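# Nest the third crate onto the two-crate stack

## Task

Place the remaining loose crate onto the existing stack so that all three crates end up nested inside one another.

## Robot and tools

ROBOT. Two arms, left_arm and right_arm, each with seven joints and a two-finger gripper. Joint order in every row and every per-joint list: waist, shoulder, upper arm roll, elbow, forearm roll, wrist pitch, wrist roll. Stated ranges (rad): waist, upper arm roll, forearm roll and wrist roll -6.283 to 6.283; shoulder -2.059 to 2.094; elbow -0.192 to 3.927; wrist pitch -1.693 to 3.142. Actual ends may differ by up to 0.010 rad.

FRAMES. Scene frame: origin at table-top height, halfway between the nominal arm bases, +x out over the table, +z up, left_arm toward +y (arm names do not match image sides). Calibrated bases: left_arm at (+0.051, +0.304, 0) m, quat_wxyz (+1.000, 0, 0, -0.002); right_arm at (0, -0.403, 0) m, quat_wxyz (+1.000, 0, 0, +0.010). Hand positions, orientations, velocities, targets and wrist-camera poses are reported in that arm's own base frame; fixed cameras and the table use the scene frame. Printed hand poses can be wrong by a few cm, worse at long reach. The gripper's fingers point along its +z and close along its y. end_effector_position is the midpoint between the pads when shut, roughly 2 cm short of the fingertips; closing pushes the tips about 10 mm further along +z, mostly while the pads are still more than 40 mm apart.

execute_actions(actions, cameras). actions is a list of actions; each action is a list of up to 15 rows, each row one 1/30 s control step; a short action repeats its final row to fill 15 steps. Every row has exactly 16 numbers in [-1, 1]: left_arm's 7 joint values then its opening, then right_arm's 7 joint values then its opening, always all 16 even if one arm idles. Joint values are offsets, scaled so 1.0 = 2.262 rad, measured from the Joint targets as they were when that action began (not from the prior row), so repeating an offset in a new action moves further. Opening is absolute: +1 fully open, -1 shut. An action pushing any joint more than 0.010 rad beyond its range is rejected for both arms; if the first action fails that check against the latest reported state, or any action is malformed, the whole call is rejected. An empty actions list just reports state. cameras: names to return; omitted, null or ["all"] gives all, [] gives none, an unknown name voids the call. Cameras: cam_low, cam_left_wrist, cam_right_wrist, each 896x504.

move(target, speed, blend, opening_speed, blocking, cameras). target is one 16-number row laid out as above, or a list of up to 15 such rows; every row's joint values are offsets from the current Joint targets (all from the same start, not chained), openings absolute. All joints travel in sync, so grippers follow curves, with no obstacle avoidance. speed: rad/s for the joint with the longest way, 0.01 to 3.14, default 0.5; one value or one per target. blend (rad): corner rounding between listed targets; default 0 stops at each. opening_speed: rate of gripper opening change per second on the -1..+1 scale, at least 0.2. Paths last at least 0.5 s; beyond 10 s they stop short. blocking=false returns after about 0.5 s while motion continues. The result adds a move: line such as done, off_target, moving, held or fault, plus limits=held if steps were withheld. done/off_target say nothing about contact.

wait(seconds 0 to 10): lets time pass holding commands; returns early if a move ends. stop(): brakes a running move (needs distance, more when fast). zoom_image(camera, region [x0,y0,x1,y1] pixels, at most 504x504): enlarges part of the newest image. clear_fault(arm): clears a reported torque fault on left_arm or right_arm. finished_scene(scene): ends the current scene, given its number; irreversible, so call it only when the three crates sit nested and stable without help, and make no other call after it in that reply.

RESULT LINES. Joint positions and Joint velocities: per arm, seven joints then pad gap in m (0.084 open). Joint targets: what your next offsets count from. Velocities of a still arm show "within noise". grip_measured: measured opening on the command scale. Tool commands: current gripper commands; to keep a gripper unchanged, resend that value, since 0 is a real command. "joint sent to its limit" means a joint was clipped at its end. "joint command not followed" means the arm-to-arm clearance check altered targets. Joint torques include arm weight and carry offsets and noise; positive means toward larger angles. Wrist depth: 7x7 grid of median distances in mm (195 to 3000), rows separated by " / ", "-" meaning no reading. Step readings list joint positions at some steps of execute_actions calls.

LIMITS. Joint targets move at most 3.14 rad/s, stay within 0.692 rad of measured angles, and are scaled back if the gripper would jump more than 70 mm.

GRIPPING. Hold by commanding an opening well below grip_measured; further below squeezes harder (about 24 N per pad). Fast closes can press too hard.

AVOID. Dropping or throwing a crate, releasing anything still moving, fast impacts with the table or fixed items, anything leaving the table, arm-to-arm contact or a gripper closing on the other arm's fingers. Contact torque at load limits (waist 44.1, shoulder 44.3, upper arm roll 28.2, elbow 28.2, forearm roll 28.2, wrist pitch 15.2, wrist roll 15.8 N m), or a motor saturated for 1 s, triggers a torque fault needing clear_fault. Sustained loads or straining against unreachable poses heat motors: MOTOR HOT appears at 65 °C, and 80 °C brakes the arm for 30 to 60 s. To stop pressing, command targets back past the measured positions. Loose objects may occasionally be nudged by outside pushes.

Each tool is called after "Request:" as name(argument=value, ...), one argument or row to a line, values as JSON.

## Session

Request:
execute_actions(
  actions=[],
)

Request:
zoom_image(
  camera="cam_low",
  region=[70, 150, 570, 500],
)

Scene clock: 0.00 s.
left_arm: end_effector_position=(+0.0497, -0.5211, +0.3479) grip_measured=+1.00 end_effector_quat_wxyz=(-0.533, -0.275, +0.789, -0.137) | right_arm: end_effector_position=(+0.4768, -0.0086, +0.2741) grip_measured=+1.00 end_effector_quat_wxyz=(-0.035, -0.622, +0.711, -0.325)
Joint positions: left_arm=[-1.699 -0.002 0.642 1.102 -1.231 1.331 1.899 0.084] | right_arm=[-0.34 -0.228 0.519 0.878 -0.648 0.884 2.259 0.084]
Joint velocities: within noise
Joint torques (N m): no reading
Motor temperatures (°C): left_arm=[28 27 27 33 37 30 34] | right_arm=[27 35 31 33 29 34 34]
Wrist depth (mm): cam_left_wrist=[2561 - 254 266 1728 1525 1401 / 2612 - 247 223 1741 1585 1417 / 2683 - 238 203 1761 1639 1480 / 2581 - 226 204 1802 1684 1519 / 1781 301 276 213 1880 1743 1575 / 1804 - 255 224 1944 1795 1622 / 1625 - 233 242 1763 1753 679] | cam_right_wrist=[1302 1682 2026 1818 1609 1456 1316 / 1273 1605 1878 1662 1496 1353 1244 / 1230 1562 1761 1580 1414 1293 1191 / 1214 1516 1634 1456 1330 1215 406 / 1186 1469 1537 497 453 420 388 / 1159 1437 1462 472 432 398 369 / 1107 1365 1380 448 412 381 355]
Joint targets: left_arm=[-1.699 -0.002 0.642 1.102 -1.231 1.331 1.899] | right_arm=[-0.340 -0.228 0.519 0.878 -0.648 0.884 2.259]
Tool commands: left_gripper/opening=+1.0 right_gripper/opening=+1.0

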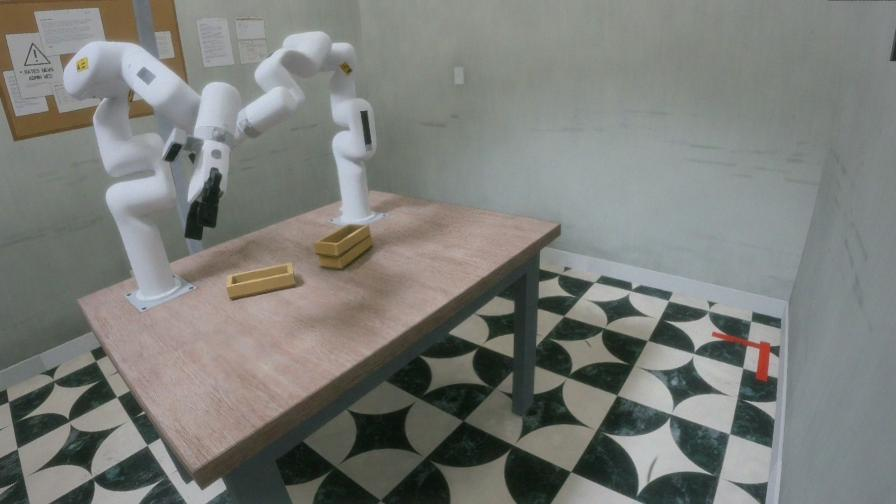

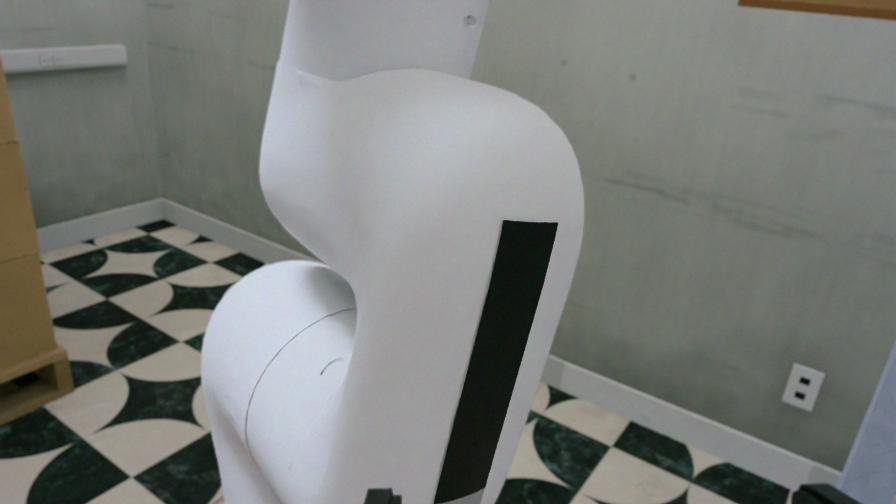

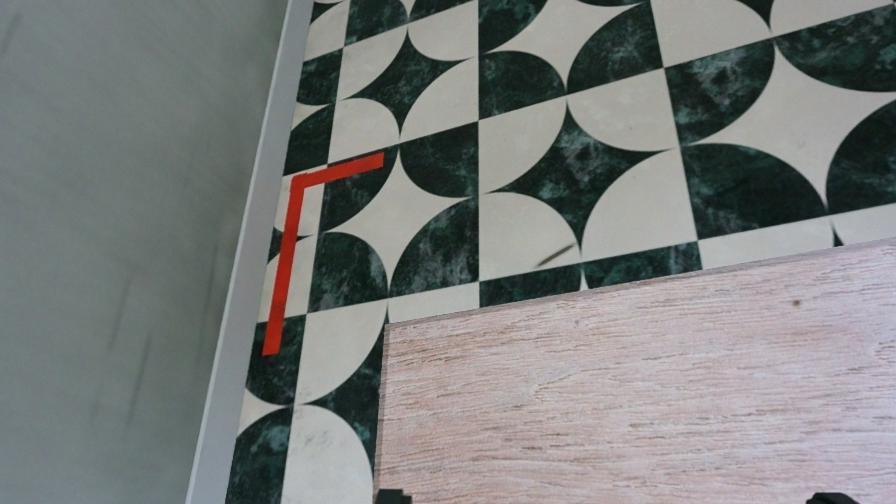

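Scaled by 1.008 from the camera's 896x504 image, which has a finer 1280x720 frame.

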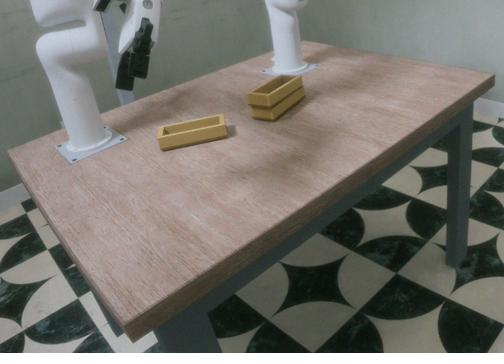

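Request:
move(
  target=[0.2551,0.0279,-0.2838,0.2056,0.5442,0.0774,-0.4337,1,-0.1326,0,0,0,0,0,0,1],
  speed=0.7,
  cameras=["cam_left_wrist"],
)

Scene clock: 7.43 s.
left_arm: end_effector_position=(+0.2142, -0.4441, +0.3599) grip_measured=+1.00 end_effector_quat_wxyz=(+0.000, -0.524, +0.852, +0.000) | right_arm: end_effector_position=(+0.4530, -0.1490, +0.2741) grip_measured=+1.00 end_effector_quat_wxyz=(-0.083, -0.509, +0.796, -0.316)
Joint positions: left_arm=[-1.122 0.061 0.001 1.567 -0.001 1.506 0.918 0.084] | right_arm=[-0.64 -0.228 0.519 0.878 -0.648 0.884 2.259 0.084]
Joint velocities: within noise
Joint torques (N m): left_arm=[8.77 -19.22 -1.55 23.03 1.18 -0.48 -1.35] | right_arm=[-8.63 -10.69 -2.56 21 -0.51 -1.85 0.02]
Motor temperatures (°C): left_arm=[28 28 27 35 37 30 35] | right_arm=[27 35 31 35 29 34 34]
Wrist depth (mm): cam_left_wrist=[483 485 486 488 488 489 489 / 484 487 486 487 487 488 490 / 484 486 487 477 488 490 489 / 485 487 486 476 489 490 490 / 486 486 487 477 488 491 492 / 485 487 487 489 490 490 490 / 486 487 488 489 489 491 490] | cam_right_wrist=[1890 2381 2076 1778 1612 1455 1314 / 1747 2117 1886 1673 1502 1354 1239 / 1623 1981 1764 1586 1414 1296 1180 / 1518 1797 1633 1465 1319 1212 1116 / 1428 1673 1542 1379 1264 1166 1076 / 1352 1560 1434 1297 1190 1099 1037 / 1252 1463 1348 1231 1144 1056 350]
Joint targets: left_arm=[-1.122 0.061 0.000 1.567 0.000 1.506 0.918] | right_arm=[-0.640 -0.228 0.519 0.878 -0.648 0.884 2.259]
move: done
Images, in order (width x height): cam_left_wrist 896x504.

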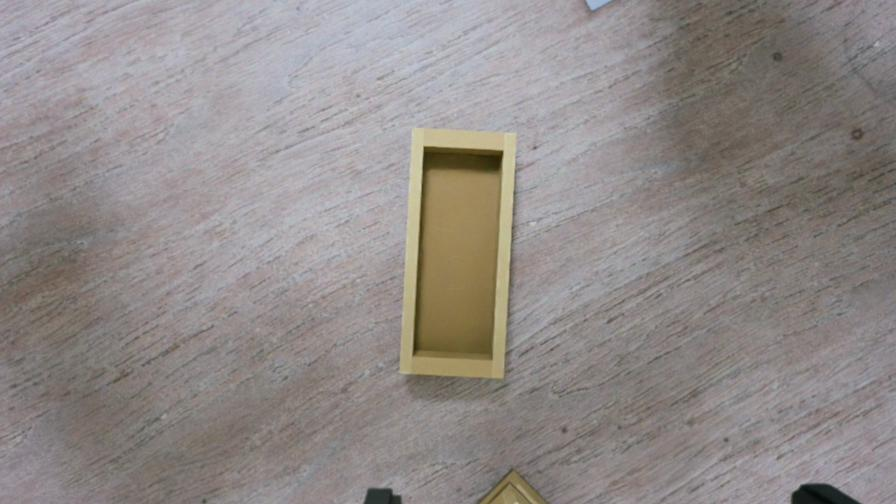

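Request:
move(
  target=[0.1693,-0.2613,0,-0.2486,0,0.0128,-0.1622,1,0,0,0,0,0,0,0,1],
  speed=0.6,
  cameras=["cam_left_wrist"],
)

Request:
zoom_image(
  camera="cam_left_wrist",
  region=[250, 0, 650, 504],
)

Scene clock: 12.63 s.
left_arm: end_effector_position=(+0.2353, -0.2142, +0.3599) grip_measured=+1.00 end_effector_quat_wxyz=(+0.000, +0.799, -0.601, +0.000) | right_arm: end_effector_position=(+0.4530, -0.1490, +0.2741) grip_measured=+1.00 end_effector_quat_wxyz=(-0.083, -0.509, +0.796, -0.316)
Joint positions: left_arm=[-0.739 -0.53 0 1.005 0 1.535 0.551 0.084] | right_arm=[-0.64 -0.228 0.519 0.878 -0.648 0.884 2.259 0.084]
Joint velocities: within noise
Joint torques (N m): left_arm=[9.13 -17.32 0.04 16.49 0.95 -0.56 -1.31] | right_arm=[-8.06 -10.72 -2.54 21.08 -0.39 -1.87 0.06]
Motor temperatures (°C): left_arm=[28 28 27 36 37 30 35] | right_arm=[27 36 31 36 29 34 34]
Wrist depth (mm): cam_left_wrist=[485 485 486 487 477 489 489 / 484 486 485 488 488 490 490 / 486 486 487 438 489 489 490 / 485 486 488 438 489 491 491 / 485 485 488 442 490 490 492 / 486 486 487 489 489 492 491 / 486 488 488 488 489 491 492] | cam_right_wrist=[1885 2350 2087 1762 1613 1451 1318 / 1733 2107 1902 1682 1500 1365 1238 / 1628 1965 1764 1575 1425 1287 1185 / 1508 1805 1617 1467 1319 1219 1114 / 1423 1681 1539 1383 1260 1157 1072 / 1333 1568 1421 1294 1193 1103 1033 / 1257 1452 1352 1229 1143 1052 350]
Joint targets: left_arm=[-0.739 -0.530 0.000 1.005 0.000 1.535 0.551] | right_arm=[-0.640 -0.228 0.519 0.878 -0.648 0.884 2.259]
move: done
Images, in order (width x height): cam_left_wrist 896x504.

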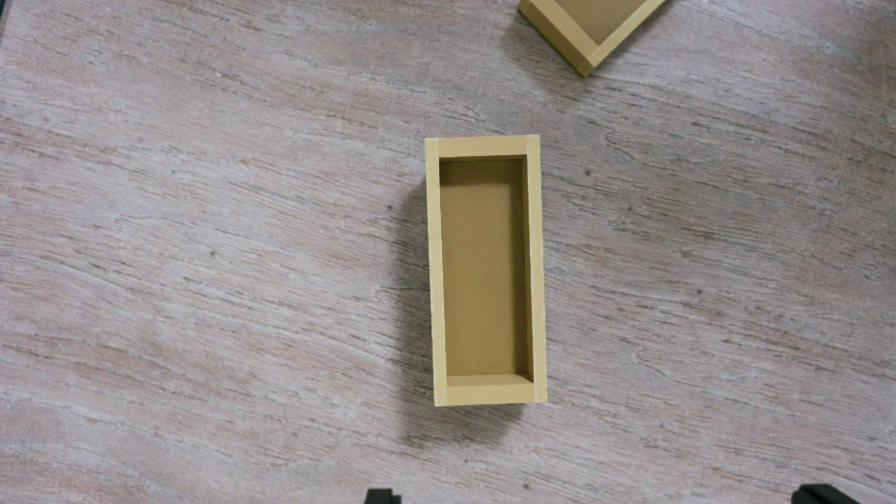

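Scaled by 1.000.

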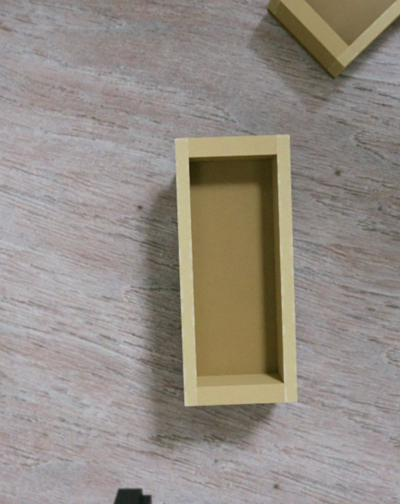

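Request:
move(
  target=[
    [-0.1985,0.4133,0,0.1157,0,-0.2976,0.1551,1,0,0,0,0,0,0,0,1],
    [-0.1985,0.4675,0,0.1011,0,-0.3664,0.1551,1,0,0,0,0,0,0,0,1],
    [-0.1985,0.4675,0,0.1011,0,-0.3664,0.1551,-0.2,0,0,0,0,0,0,0,1],
  ],
  speed=[0.7,0.15,0.15],
  blend=[0.02,0,0],
  opening_speed=0.6,
  cameras=["cam_left_wrist","cam_low"],
)

Scene clock: 25.23 s.
left_arm: end_effector_position=(+0.2058, -0.5099, +0.0319) grip_measured=+0.68 end_effector_quat_wxyz=(+0.000, -0.503, +0.865, +0.000) | right_arm: end_effector_position=(+0.4530, -0.1490, +0.2741) grip_measured=+1.00 end_effector_quat_wxyz=(-0.083, -0.509, +0.796, -0.316)
Joint positions: left_arm=[-1.188 0.527 0 1.233 0 0.706 0.902 0.072] | right_arm=[-0.64 -0.228 0.519 0.878 -0.648 0.884 2.259 0.084]
Joint velocities: within noise
Joint torques (N m): left_arm=[-9.54 -29.22 1.11 14.61 0.54 -3.54 1.38] | right_arm=[-6.95 -10.54 -2.66 21.03 -0.38 -1.8 -0.02]
Motor temperatures (°C): left_arm=[29 28 27 36 37 30 35] | right_arm=[27 36 31 37 29 34 34]
Wrist depth (mm): cam_left_wrist=[- - - - - - - / - - - - - - - / - - - - - - - / - - - - - - - / - - - - - - - / - - - - - - - / - - - - - - -] | cam_right_wrist=[1875 2380 2068 1774 1613 1448 1312 / 1754 2131 1904 1674 1497 1351 1244 / 1615 1942 1769 1569 1419 1299 1183 / 1509 1795 1631 1462 1322 1216 1114 / 1421 1673 1535 1379 1265 1155 1072 / 1338 1551 1428 1292 1197 1100 1033 / 1256 1465 1353 1237 1137 1051 350]
Joint targets: left_arm=[-1.188 0.527 0.000 1.233 0.000 0.706 0.902] | right_arm=[-0.640 -0.228 0.519 0.878 -0.648 0.884 2.259]
move: done
Images, in order (width x height): cam_low 896x504, cam_left_wrist 896x504.

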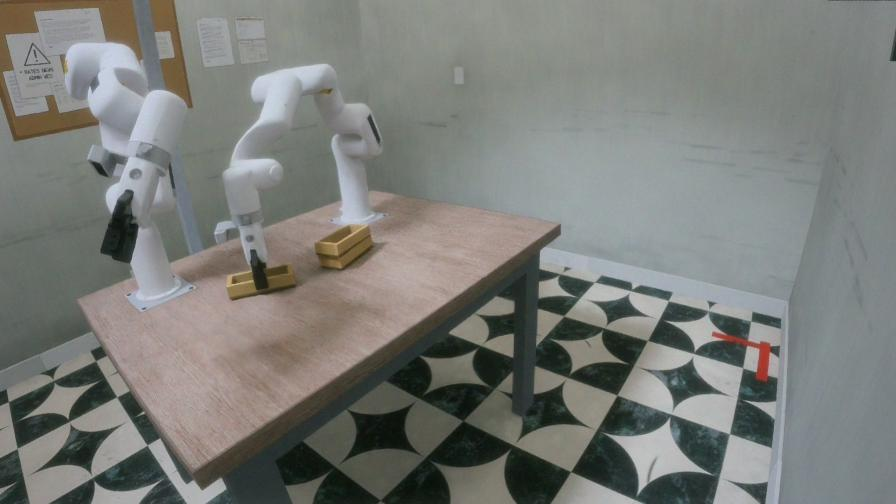

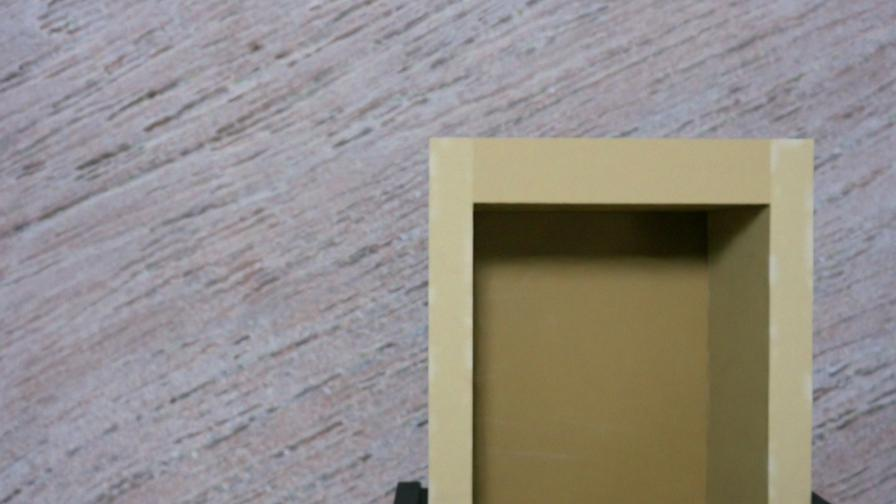

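Request:
move(
  target=[
    [0,-0.0849,0,0.0379,0,0.1229,0,-0.4,0,0,0,0,0,0,0,1],
    [0.1714,-0.3433,0,-0.2721,0,0.0713,-0.1968,-0.4,0,0,0,0,0,0,0,1],
    [0.1714,-0.3114,0,-0.2927,0,0.0187,-0.1968,-0.4,0,0,0,0,0,0,0,1],
  ],
  speed=[0.35,0.6,0.2],
  blend=[0.04,0.02,0],
  cameras=["cam_left_wrist","cam_low"],
)

Request:
zoom_image(
  camera="cam_low",
  region=[280, 180, 400, 300],
)

Scene clock: 30.63 s.
left_arm: end_effector_position=(+0.2550, -0.2623, +0.1149) grip_measured=+0.68 end_effector_quat_wxyz=(+0.000, +0.809, -0.587, +0.000) | right_arm: end_effector_position=(+0.4530, -0.1490, +0.2741) grip_measured=+1.00 end_effector_quat_wxyz=(-0.083, -0.509, +0.796, -0.316)
Joint positions: left_arm=[-0.8 -0.177 0 0.571 0 0.749 0.457 0.072] | right_arm=[-0.64 -0.228 0.519 0.878 -0.648 0.884 2.259 0.084]
Joint velocities: within noise
Joint torques (N m): left_arm=[8.87 -10.45 0.55 14.99 0.4 -5.23 -1.29] | right_arm=[-6.02 -10.74 -2.89 21.15 -0.39 -1.8 0.03]
Motor temperatures (°C): left_arm=[29 28 27 36 37 30 35] | right_arm=[27 36 31 37 29 34 34]
Wrist depth (mm): cam_left_wrist=[242 242 243 243 244 244 245 / 243 243 243 244 244 244 245 / 243 243 - - - - 245 / 243 243 - - - - 245 / 243 243 - - - - 245 / 243 243 - - - - 245 / 243 244 - - - - 246] | cam_right_wrist=[1877 2371 2077 1787 1619 1449 1326 / 1735 2145 1883 1678 1497 1357 1242 / 1626 1963 1764 1556 1427 1287 1188 / 1508 1809 1633 1455 1325 1208 1116 / 1419 1679 1526 1394 1269 1156 1074 / 1349 1556 1430 1293 1189 1100 1031 / 1261 1462 1358 1230 1142 1053 350]
Joint targets: left_arm=[-0.800 -0.177 0.000 0.571 0.000 0.749 0.457] | right_arm=[-0.640 -0.228 0.519 0.878 -0.648 0.884 2.259]
move: done
Images, in order (width x height): cam_low 896x504, cam_left_wrist 896x504.

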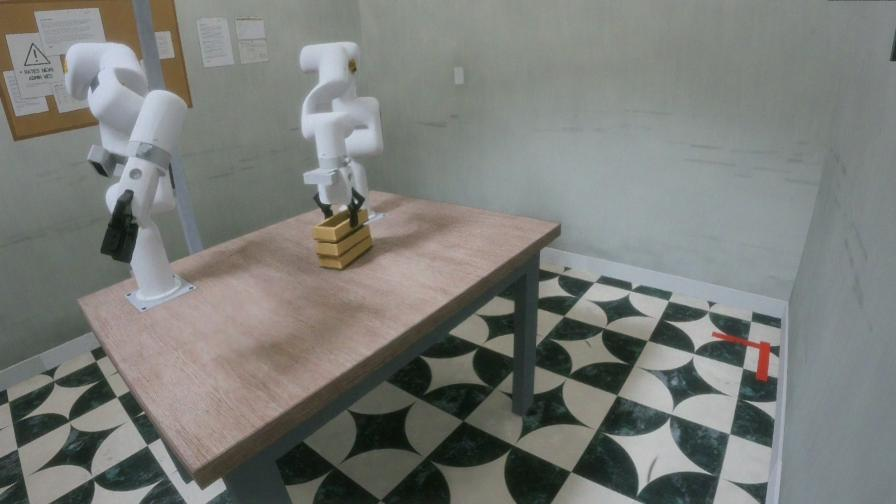

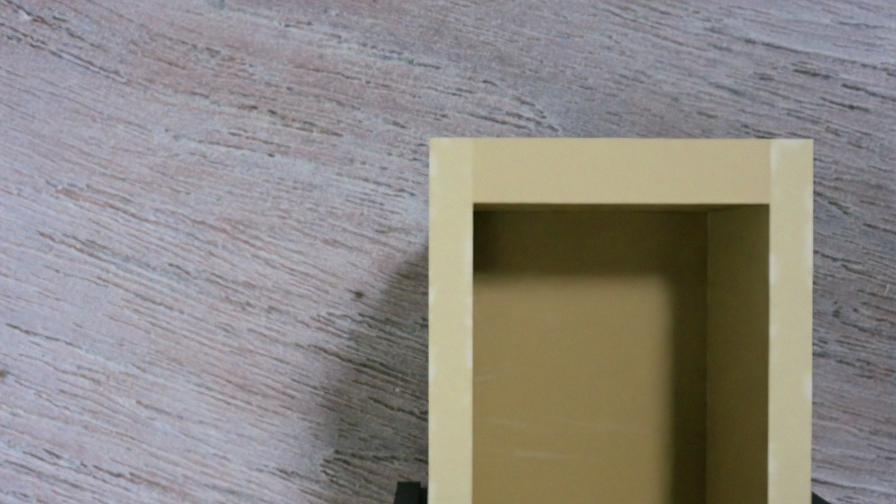

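Scaled by 4.200 from the camera's 896x504 image, which has a finer 1280x720 frame.

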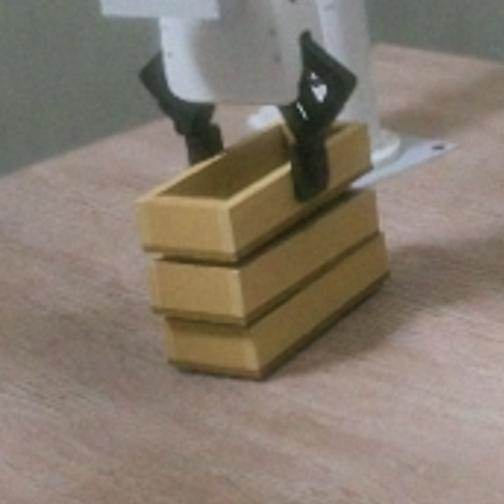

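Request:
move(
  target=[0,0.0133,0,-0.0061,0,-0.0193,0,-0.4,0,0,0,0,0,0,0,1],
  speed=0.04,
  cameras=["cam_low"],
)

Request:
zoom_image(
  camera="cam_low",
  region=[300, 190, 390, 280],
)

Scene clock: 33.43 s.
left_arm: end_effector_position=(+0.2550, -0.2623, +0.1023) grip_measured=+0.68 end_effector_quat_wxyz=(+0.000, +0.809, -0.587, +0.000) | right_arm: end_effector_position=(+0.4530, -0.1490, +0.2741) grip_measured=+1.00 end_effector_quat_wxyz=(-0.083, -0.509, +0.796, -0.316)
Joint positions: left_arm=[-0.8 -0.147 0 0.558 0 0.705 0.457 0.072] | right_arm=[-0.64 -0.228 0.519 0.878 -0.648 0.884 2.259 0.084]
Joint velocities: within noise
Joint torques (N m): left_arm=[6.92 -1.27 0 4.81 0.12 -2.06 -1.29] | right_arm=[-5.61 -10.63 -2.69 21.13 -0.35 -1.91 -0.01]
Motor temperatures (°C): left_arm=[29 28 27 36 37 30 35] | right_arm=[27 36 31 37 29 34 34]
Wrist depth (mm): cam_left_wrist=[231 231 231 231 232 232 233 / 230 231 231 232 232 232 233 / 231 231 - - - - 233 / 231 231 - - - - 233 / 231 231 - - - - 233 / 231 231 - - - - 233 / 232 231 - - - - 233] | cam_right_wrist=[1882 2342 2088 1766 1620 1450 1321 / 1756 2121 1888 1685 1501 1362 1232 / 1634 1971 1778 1570 1431 1282 1185 / 1528 1800 1637 1466 1330 1210 1122 / 1430 1673 1544 1387 1260 1157 1073 / 1344 1546 1417 1297 1184 1101 1037 / 1256 1468 1354 1236 1141 1052 351]
Joint targets: left_arm=[-0.800 -0.147 0.000 0.558 0.000 0.705 0.457] | right_arm=[-0.640 -0.228 0.519 0.878 -0.648 0.884 2.259]
move: done
Images, in order (width x height): cam_low 896x504.

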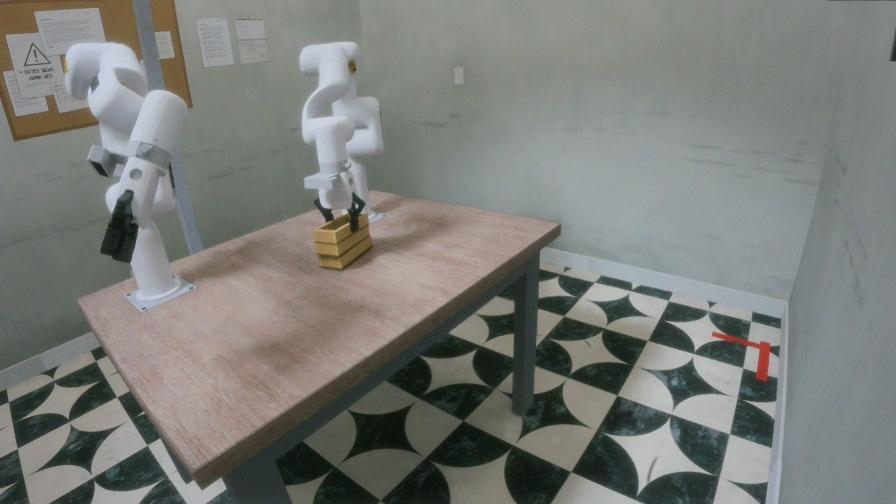

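Scaled by 5.600 from the camera's 896x504 image, which has a finer 1280x720 frame.

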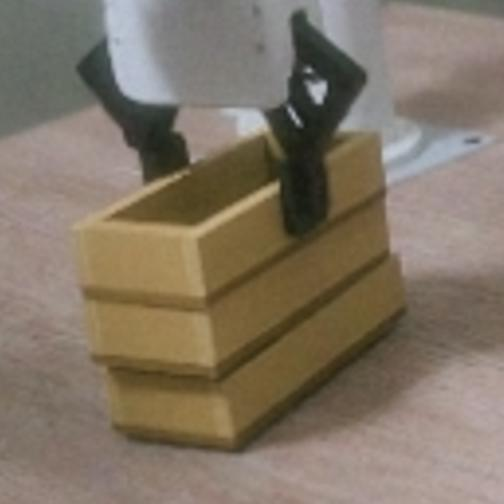

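Request:
move(
  target=[0,0,0,0,0,0,0,1,0,0,0,0,0,0,0,1],
  opening_speed=0.5,
  cameras=["cam_left_wrist"],
)

Request:
move(
  target=[
    [0,-0.0136,0,0.0062,0,0.0193,0,1,0,0,0,0,0,0,0,1],
    [0,-0.0452,0,0.0269,0,0.0718,0,1,0,0,0,0,0,0,0,1],
    [0,-0.372,0,-0.0123,0,0.1613,-0.2019,1,0,0,0,0,0,0,0,1],
  ],
  speed=[0.2,0.3,0.6],
  blend=[0,0.02,0],
  cameras=["cam_left_wrist","cam_low"],
)

Request:
zoom_image(
  camera="cam_left_wrist",
  region=[300, 50, 700, 450],
)

Scene clock: 41.17 s.
left_arm: end_effector_position=(+0.2549, -0.2623, +0.1022) grip_measured=+1.00 end_effector_quat_wxyz=(+0.000, +0.809, -0.587, +0.000) | right_arm: end_effector_position=(+0.4530, -0.1490, +0.2741) grip_measured=+1.00 end_effector_quat_wxyz=(-0.083, -0.509, +0.796, -0.316)
Joint positions: left_arm=[-0.8 -0.147 0 0.558 0 0.705 0.457 0.084] | right_arm=[-0.64 -0.228 0.519 0.878 -0.648 0.884 2.259 0.084]
Joint velocities: within noise
Joint torques (N m): left_arm=[-7.2 -25.86 -0.87 19.99 -0.07 -5.07 -1.14] | right_arm=[-4.84 -10.69 -2.97 21.18 -0.28 -1.84 0]
Motor temperatures (°C): left_arm=[29 28 27 35 37 30 35] | right_arm=[27 36 31 38 29 34 34]
Wrist depth (mm): cam_left_wrist=[229 230 231 231 231 232 232 / 230 230 230 231 231 232 232 / 230 230 - - - - 232 / 230 230 - - - - 233 / 230 231 - - - - 233 / 231 231 - - - - 233 / 231 231 - - - - 233] | cam_right_wrist=[1894 2379 2090 1762 1619 1445 1315 / 1739 2155 1898 1673 1501 1363 1244 / 1629 1970 1764 1580 1419 1283 1188 / 1519 1785 1635 1471 1322 1215 1115 / 1429 1674 1530 1385 1263 1162 1070 / 1334 1553 1433 1299 1186 1100 1035 / 1260 1459 1356 1233 1143 1052 350]
Joint targets: left_arm=[-0.800 -0.147 0.000 0.558 0.000 0.705 0.457] | right_arm=[-0.640 -0.228 0.519 0.878 -0.648 0.884 2.259]
move: done
Images, in order (width x height): cam_left_wrist 896x504.

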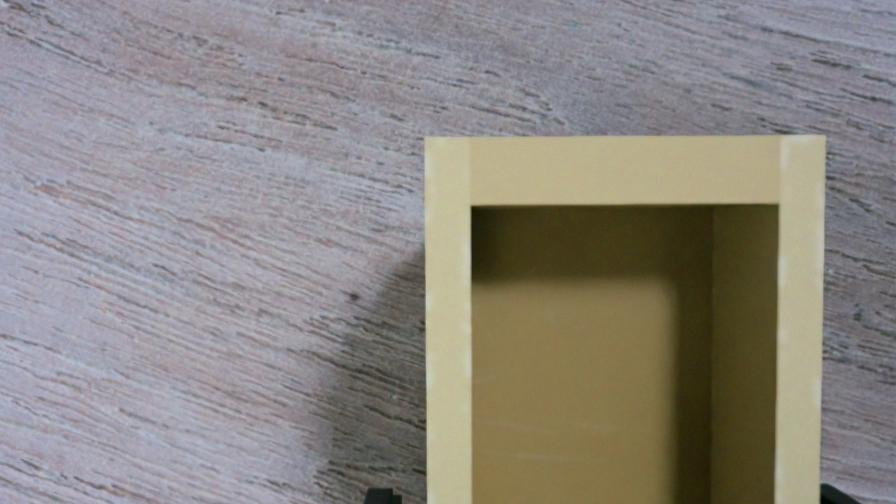

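Scene clock: 43.67 s.
left_arm: end_effector_position=(+0.2145, -0.2208, +0.3376) grip_measured=+1.00 end_effector_quat_wxyz=(+0.087, +0.898, -0.379, +0.204) | right_arm: end_effector_position=(+0.4530, -0.1490, +0.2741) grip_measured=+1.00 end_effector_quat_wxyz=(-0.083, -0.509, +0.796, -0.316)
Joint positions: left_arm=[-0.8 -0.988 0 0.53 0 1.07 0 0.084] | right_arm=[-0.64 -0.228 0.519 0.878 -0.648 0.884 2.259 0.084]
Joint velocities: within noise
Joint torques (N m): left_arm=[-7.53 -7.47 -0.6 17.55 -0.06 -1.5 -1.26] | right_arm=[-4.45 -10.57 -3 21.16 -0.32 -1.88 0.01]
Motor temperatures (°C): left_arm=[28 28 27 36 37 30 35] | right_arm=[27 36 31 38 29 34 34]
Wrist depth (mm): cam_left_wrist=[1318 1549 625 636 636 634 638 / 1414 1502 591 594 594 596 595 / 1406 555 565 565 566 568 567 / 531 530 531 531 532 532 533 / 508 509 510 509 495 510 504 / 482 481 482 402 402 483 483 / 462 463 464 379 451 464 465] | cam_right_wrist=[1873 2344 2101 1761 1617 1457 1315 / 1750 2119 1887 1676 1494 1362 1233 / 1619 1993 1783 1573 1409 1292 1187 / 1519 1794 1623 1462 1327 1215 1121 / 1426 1684 1527 1378 1261 1159 1074 / 1347 1543 1432 1303 1184 1103 1034 / 1255 1463 1349 1238 1131 1051 350]
Joint targets: left_arm=[-0.800 -0.988 0.000 0.530 0.000 1.070 0.000] | right_arm=[-0.640 -0.228 0.519 0.878 -0.648 0.884 2.259]
move: done
Images, in order (width x height): cam_low 896x504, cam_left_wrist 896x504.

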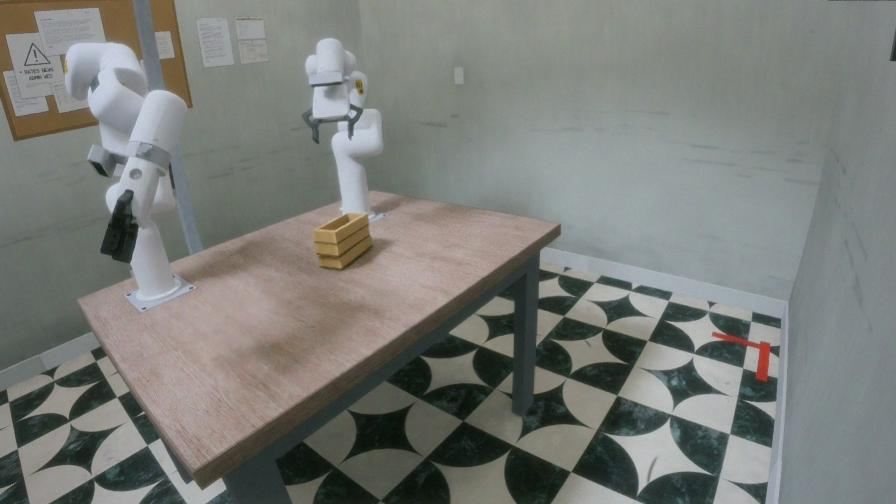

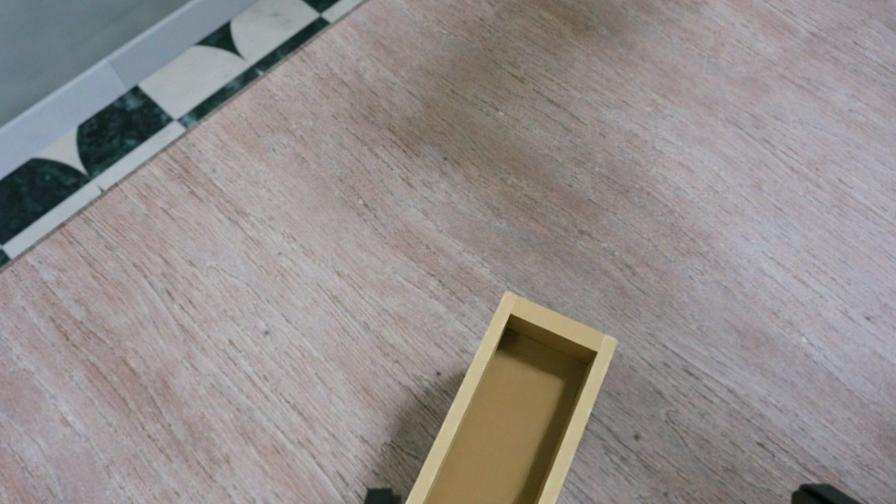

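Scaled by 1.260 from the camera's 896x504 image, which has a finer 1280x720 frame.

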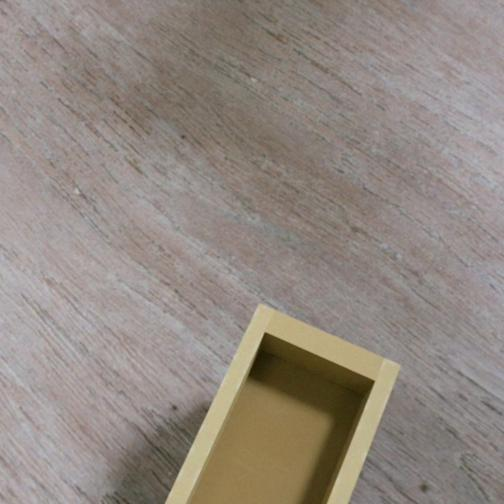

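Request:
zoom_image(
  camera="cam_low",
  region=[305, 205, 385, 275],
)

Scaled by 6.300 from the camera's 896x504 image, which has a finer 1280x720 frame.

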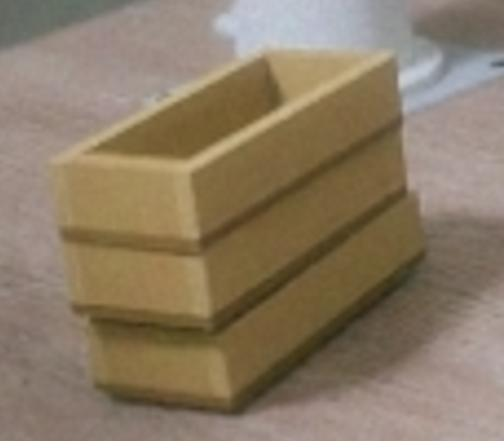

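Request:
move(
  target=[0.2511,0.0778,0,0.0592,0,0.1795,0.4531,1,0,0,0,0,0,0,0,1],
  speed=0.8,
  cameras=["cam_left_wrist"],
)

Request:
zoom_image(
  camera="cam_left_wrist",
  region=[480, 0, 780, 240],
)

Scene clock: 50.57 s.
left_arm: end_effector_position=(+0.2411, -0.0570, +0.2999) grip_measured=+1.00 end_effector_quat_wxyz=(+0.000, +0.809, -0.588, +0.000) | right_arm: end_effector_position=(+0.4530, -0.1490, +0.2741) grip_measured=+1.00 end_effector_quat_wxyz=(-0.083, -0.509, +0.796, -0.316)
Joint positions: left_arm=[-0.232 -0.812 0 0.664 0 1.476 1.025 0.084] | right_arm=[-0.64 -0.228 0.519 0.878 -0.648 0.884 2.259 0.084]
Joint velocities: within noise
Joint torques (N m): left_arm=[8.93 4.69 -0.62 23.11 -0.23 -0.5 1.51] | right_arm=[-3.53 -10.62 -2.98 21.07 -0.37 -1.86 -0.01]
Motor temperatures (°C): left_arm=[29 28 27 36 37 30 35] | right_arm=[27 36 31 38 29 34 34]
Wrist depth (mm): cam_left_wrist=[426 426 427 428 346 429 430 / 426 428 427 429 347 430 431 / 426 427 427 428 429 429 431 / 426 426 428 429 429 430 431 / 426 427 427 428 430 429 431 / 426 428 427 430 430 430 431 / 427 428 428 428 430 430 421] | cam_right_wrist=[1884 2378 2069 1759 1603 1453 1310 / 1749 2111 1898 1671 1513 1363 1239 / 1632 1972 1782 1562 1422 1289 1179 / 1512 1807 1632 1461 1330 1214 1122 / 1421 1675 1531 1384 1268 1159 1073 / 1342 1551 1425 1298 1191 1096 1033 / 1261 1466 1355 1235 1134 1055 350]
Joint targets: left_arm=[-0.232 -0.812 0.000 0.664 0.000 1.476 1.025] | right_arm=[-0.640 -0.228 0.519 0.878 -0.648 0.884 2.259]
move: done
Images, in order (width x height): cam_left_wrist 896x504.

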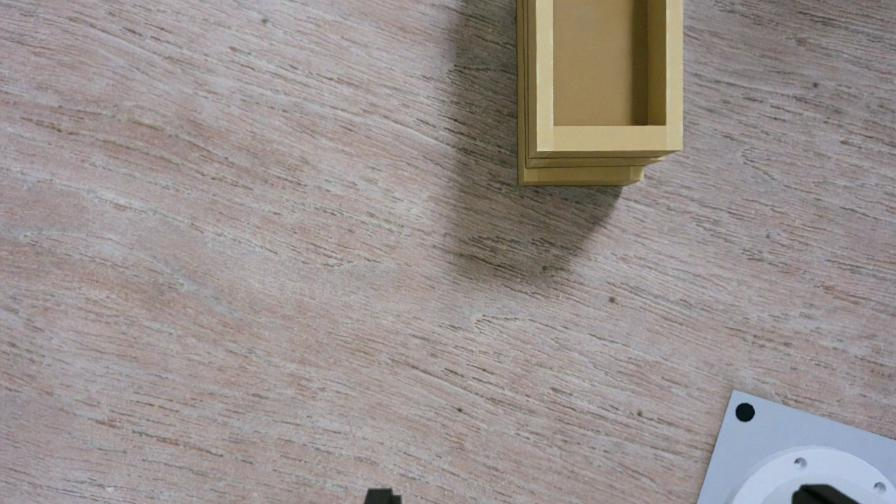

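Scaled by 1.680 from the camera's 896x504 image, which has a finer 1280x720 frame.

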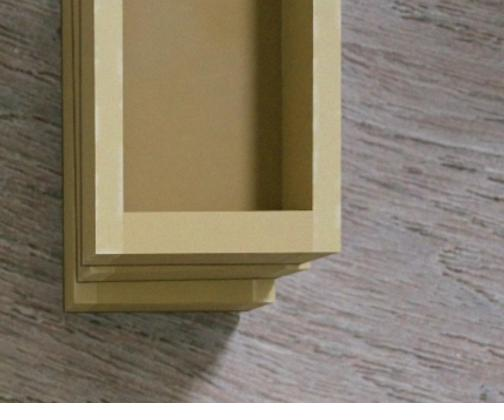

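Request:
move(
  target=[
    [-0.2512,0.2488,0,-0.0202,0,-0.2690,-0.2512,1,0,0,0,0,0,0,0,1],
    [-0.2512,0.3247,0,-0.0570,0,-0.3817,-0.2512,1,0,0,0,0,0,0,0,1],
  ],
  speed=[0.6,0.12],
  blend=[0.02,0],
  cameras=["cam_left_wrist","cam_low"],
)

Request:
zoom_image(
  camera="cam_low",
  region=[300, 180, 400, 280],
)

Scene clock: 64.90 s.
left_arm: end_effector_position=(+0.2550, -0.2624, +0.0761) grip_measured=+1.00 end_effector_quat_wxyz=(+0.000, +0.809, -0.587, +0.000) | right_arm: end_effector_position=(+0.4530, -0.1490, +0.2741) grip_measured=+1.00 end_effector_quat_wxyz=(-0.083, -0.509, +0.796, -0.316)
Joint positions: left_arm=[-0.8 -0.078 0 0.535 0 0.613 0.457 0.084] | right_arm=[-0.64 -0.228 0.519 0.878 -0.648 0.884 2.259 0.084]
Joint velocities: within noise
Joint torques (N m): left_arm=[-9.8 -11.46 1.62 12.99 -0.08 -5.05 -1.29] | right_arm=[-2.69 -10.63 -3.12 21.18 -0.39 -1.94 0.04]
Motor temperatures (°C): left_arm=[29 28 27 37 37 30 35] | right_arm=[27 36 31 38 29 34 34]
Wrist depth (mm): cam_left_wrist=[204 204 205 205 205 206 206 / 204 204 205 205 205 206 206 / 204 - - - - - - / 204 - - - - - - / 205 - - - - - - / 205 - - - - - 207 / 205 205 - - - - 207] | cam_right_wrist=[1891 2397 2080 1767 1624 1455 1320 / 1739 2152 1895 1683 1500 1350 1240 / 1622 1967 1774 1573 1415 1286 1180 / 1514 1792 1630 1453 1335 1217 1126 / 1422 1674 1538 1384 1264 1153 1075 / 1342 1552 1431 1293 1191 1093 1032 / 1255 1461 1352 1234 1138 1051 351]
Joint targets: left_arm=[-0.800 -0.078 0.000 0.535 0.000 0.613 0.457] | right_arm=[-0.640 -0.228 0.519 0.878 -0.648 0.884 2.259]
move: done
Images, in order (width x height): cam_low 896x504, cam_left_wrist 896x504.

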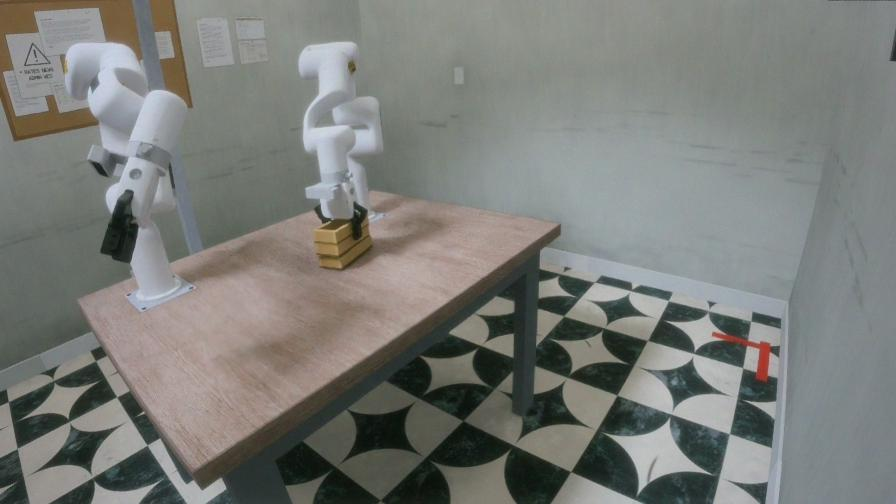

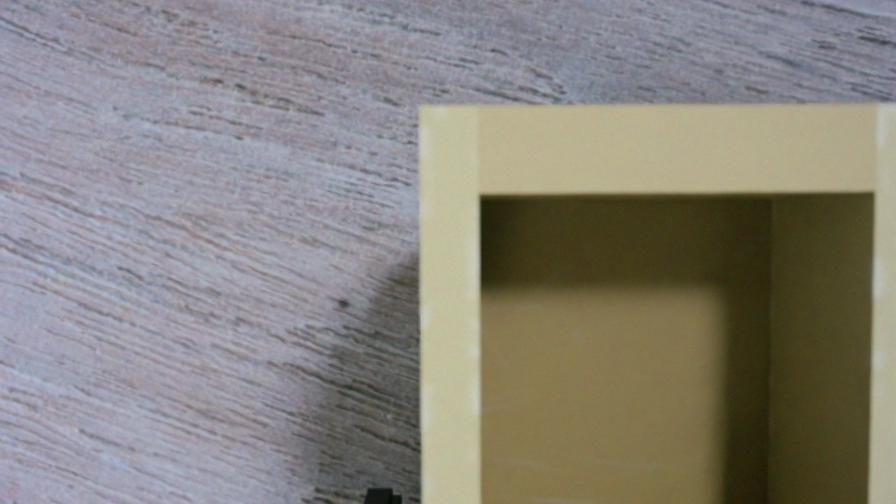

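Scaled by 5.040 from the camera's 896x504 image, which has a finer 1280x720 frame.

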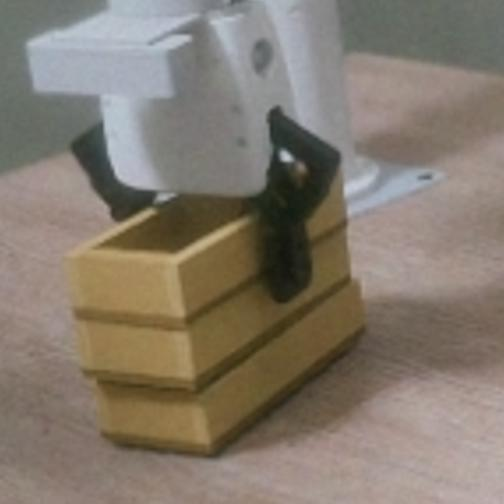

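Request:
move(
  target=[0,0,0,0,0,0,0,-0.5,0,0,0,0,0,0,0,1],
  opening_speed=0.8,
  cameras=["cam_left_wrist"],
)

Request:
move(
  target=[
    [0,-0.0190,0,0.0057,0,0.0248,0,-0.5,0,0,0,0,0,0,0,1],
    [0.0024,-0.0327,0,-0.0085,0,0.0242,0.0024,-0.5,0,0,0,0,0,0,0,1],
  ],
  speed=0.1,
  cameras=["cam_left_wrist","cam_low"],
)

Request:
zoom_image(
  camera="cam_low",
  region=[300, 180, 400, 280],
)

Scene clock: 68.63 s.
left_arm: end_effector_position=(+0.2550, -0.2624, +0.0760) grip_measured=+0.68 end_effector_quat_wxyz=(+0.000, +0.809, -0.587, +0.000) | right_arm: end_effector_position=(+0.4530, -0.1490, +0.2741) grip_measured=+1.00 end_effector_quat_wxyz=(-0.083, -0.509, +0.796, -0.316)
Joint positions: left_arm=[-0.8 -0.078 0 0.535 0 0.613 0.457 0.072] | right_arm=[-0.64 -0.228 0.519 0.878 -0.648 0.884 2.259 0.084]
Joint velocities: within noise
Joint torques (N m): left_arm=[-6.31 -12.17 1.47 14.36 0.07 -4.47 -1.15] | right_arm=[-2.32 -10.63 -3.14 21.27 -0.3 -1.84 0.07]
Motor temperatures (°C): left_arm=[29 28 27 37 37 30 35] | right_arm=[27 36 31 38 29 34 34]
Wrist depth (mm): cam_left_wrist=[204 204 205 205 205 206 206 / 204 204 205 205 205 206 206 / 204 - - - - - - / 205 - - - - - - / 205 - - - - - - / 205 - - - - - 207 / 205 205 - - - - 207] | cam_right_wrist=[1875 2395 2088 1778 1621 1447 1316 / 1756 2117 1903 1677 1504 1351 1243 / 1615 1968 1772 1572 1418 1289 1178 / 1518 1766 1636 1477 1330 1212 1116 / 1437 1684 1525 1388 1261 1158 1070 / 1347 1556 1421 1299 1192 1099 1035 / 1254 1471 1344 1235 1143 1050 351]
Joint targets: left_arm=[-0.800 -0.078 0.000 0.535 0.000 0.613 0.457] | right_arm=[-0.640 -0.228 0.519 0.878 -0.648 0.884 2.259]
move: done
Images, in order (width x height): cam_left_wrist 896x504.

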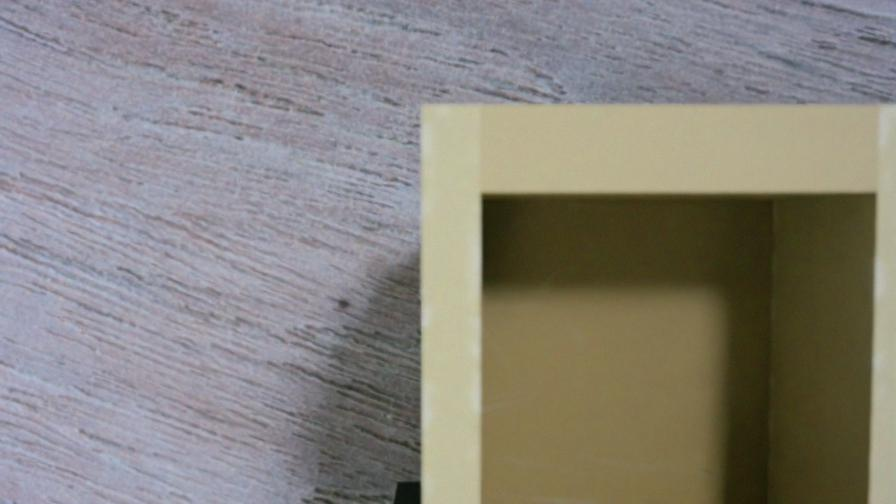

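Scene clock: 69.97 s.
left_arm: end_effector_position=(+0.2497, -0.2543, +0.0920) grip_measured=+0.68 end_effector_quat_wxyz=(+0.000, +0.809, -0.587, +0.000) | right_arm: end_effector_position=(+0.4530, -0.1490, +0.2741) grip_measured=+1.00 end_effector_quat_wxyz=(-0.083, -0.509, +0.796, -0.316)
Joint positions: left_arm=[-0.795 -0.152 0 0.516 0 0.668 0.462 0.072] | right_arm=[-0.64 -0.228 0.519 0.878 -0.648 0.884 2.259 0.084]
Joint velocities: within noise
Joint torques (N m): left_arm=[9.23 -25.85 1.26 14.52 0.08 -3.9 1.55] | right_arm=[-1.89 -10.6 -3.2 21.23 -0.28 -1.88 -0.03]
Motor temperatures (°C): left_arm=[29 28 27 37 37 30 35] | right_arm=[27 36 31 38 29 34 34]
Wrist depth (mm): cam_left_wrist=[220 220 220 221 221 221 222 / 220 220 220 221 221 222 222 / 220 - - - - - - / 220 - - - - - - / 220 - - - - - - / 220 - - - - - 223 / 220 - - - - - 223] | cam_right_wrist=[1889 2361 2078 1781 1615 1455 1312 / 1758 2127 1881 1668 1490 1352 1241 / 1630 1979 1759 1575 1408 1291 1180 / 1527 1799 1634 1453 1333 1214 1116 / 1429 1679 1528 1393 1262 1157 1074 / 1341 1561 1434 1299 1186 1095 1040 / 1252 1471 1355 1236 1138 1055 350]
Joint targets: left_arm=[-0.795 -0.152 0.000 0.515 0.000 0.667 0.462] | right_arm=[-0.640 -0.228 0.519 0.878 -0.648 0.884 2.259]
move: done
Images, in order (width x height): cam_low 896x504, cam_left_wrist 896x504.

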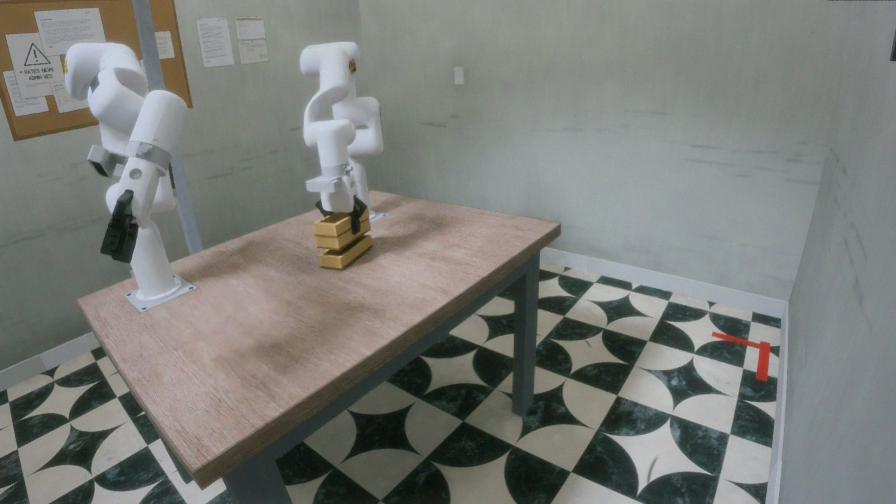

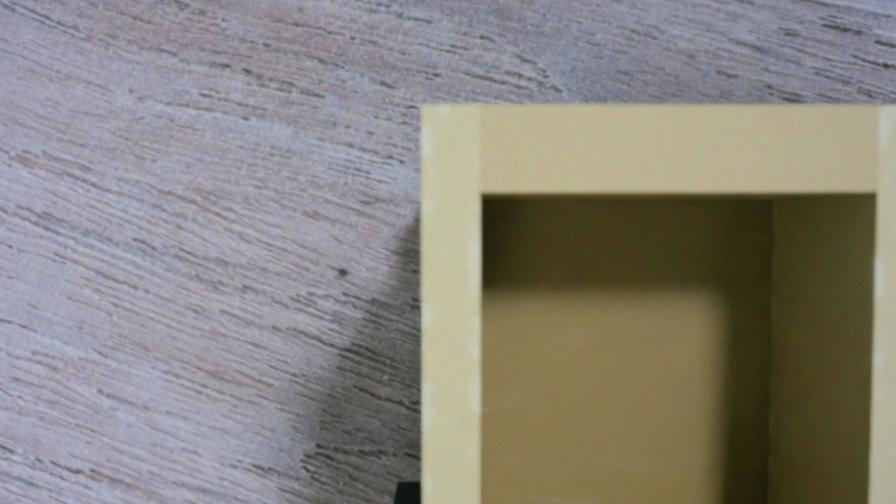

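Scaled by 5.040 from the camera's 896x504 image, which has a finer 1280x720 frame.

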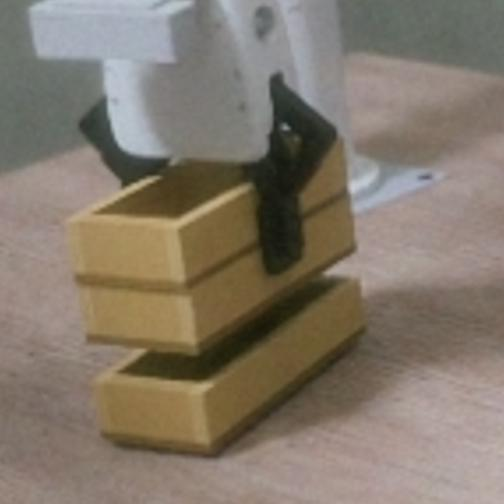

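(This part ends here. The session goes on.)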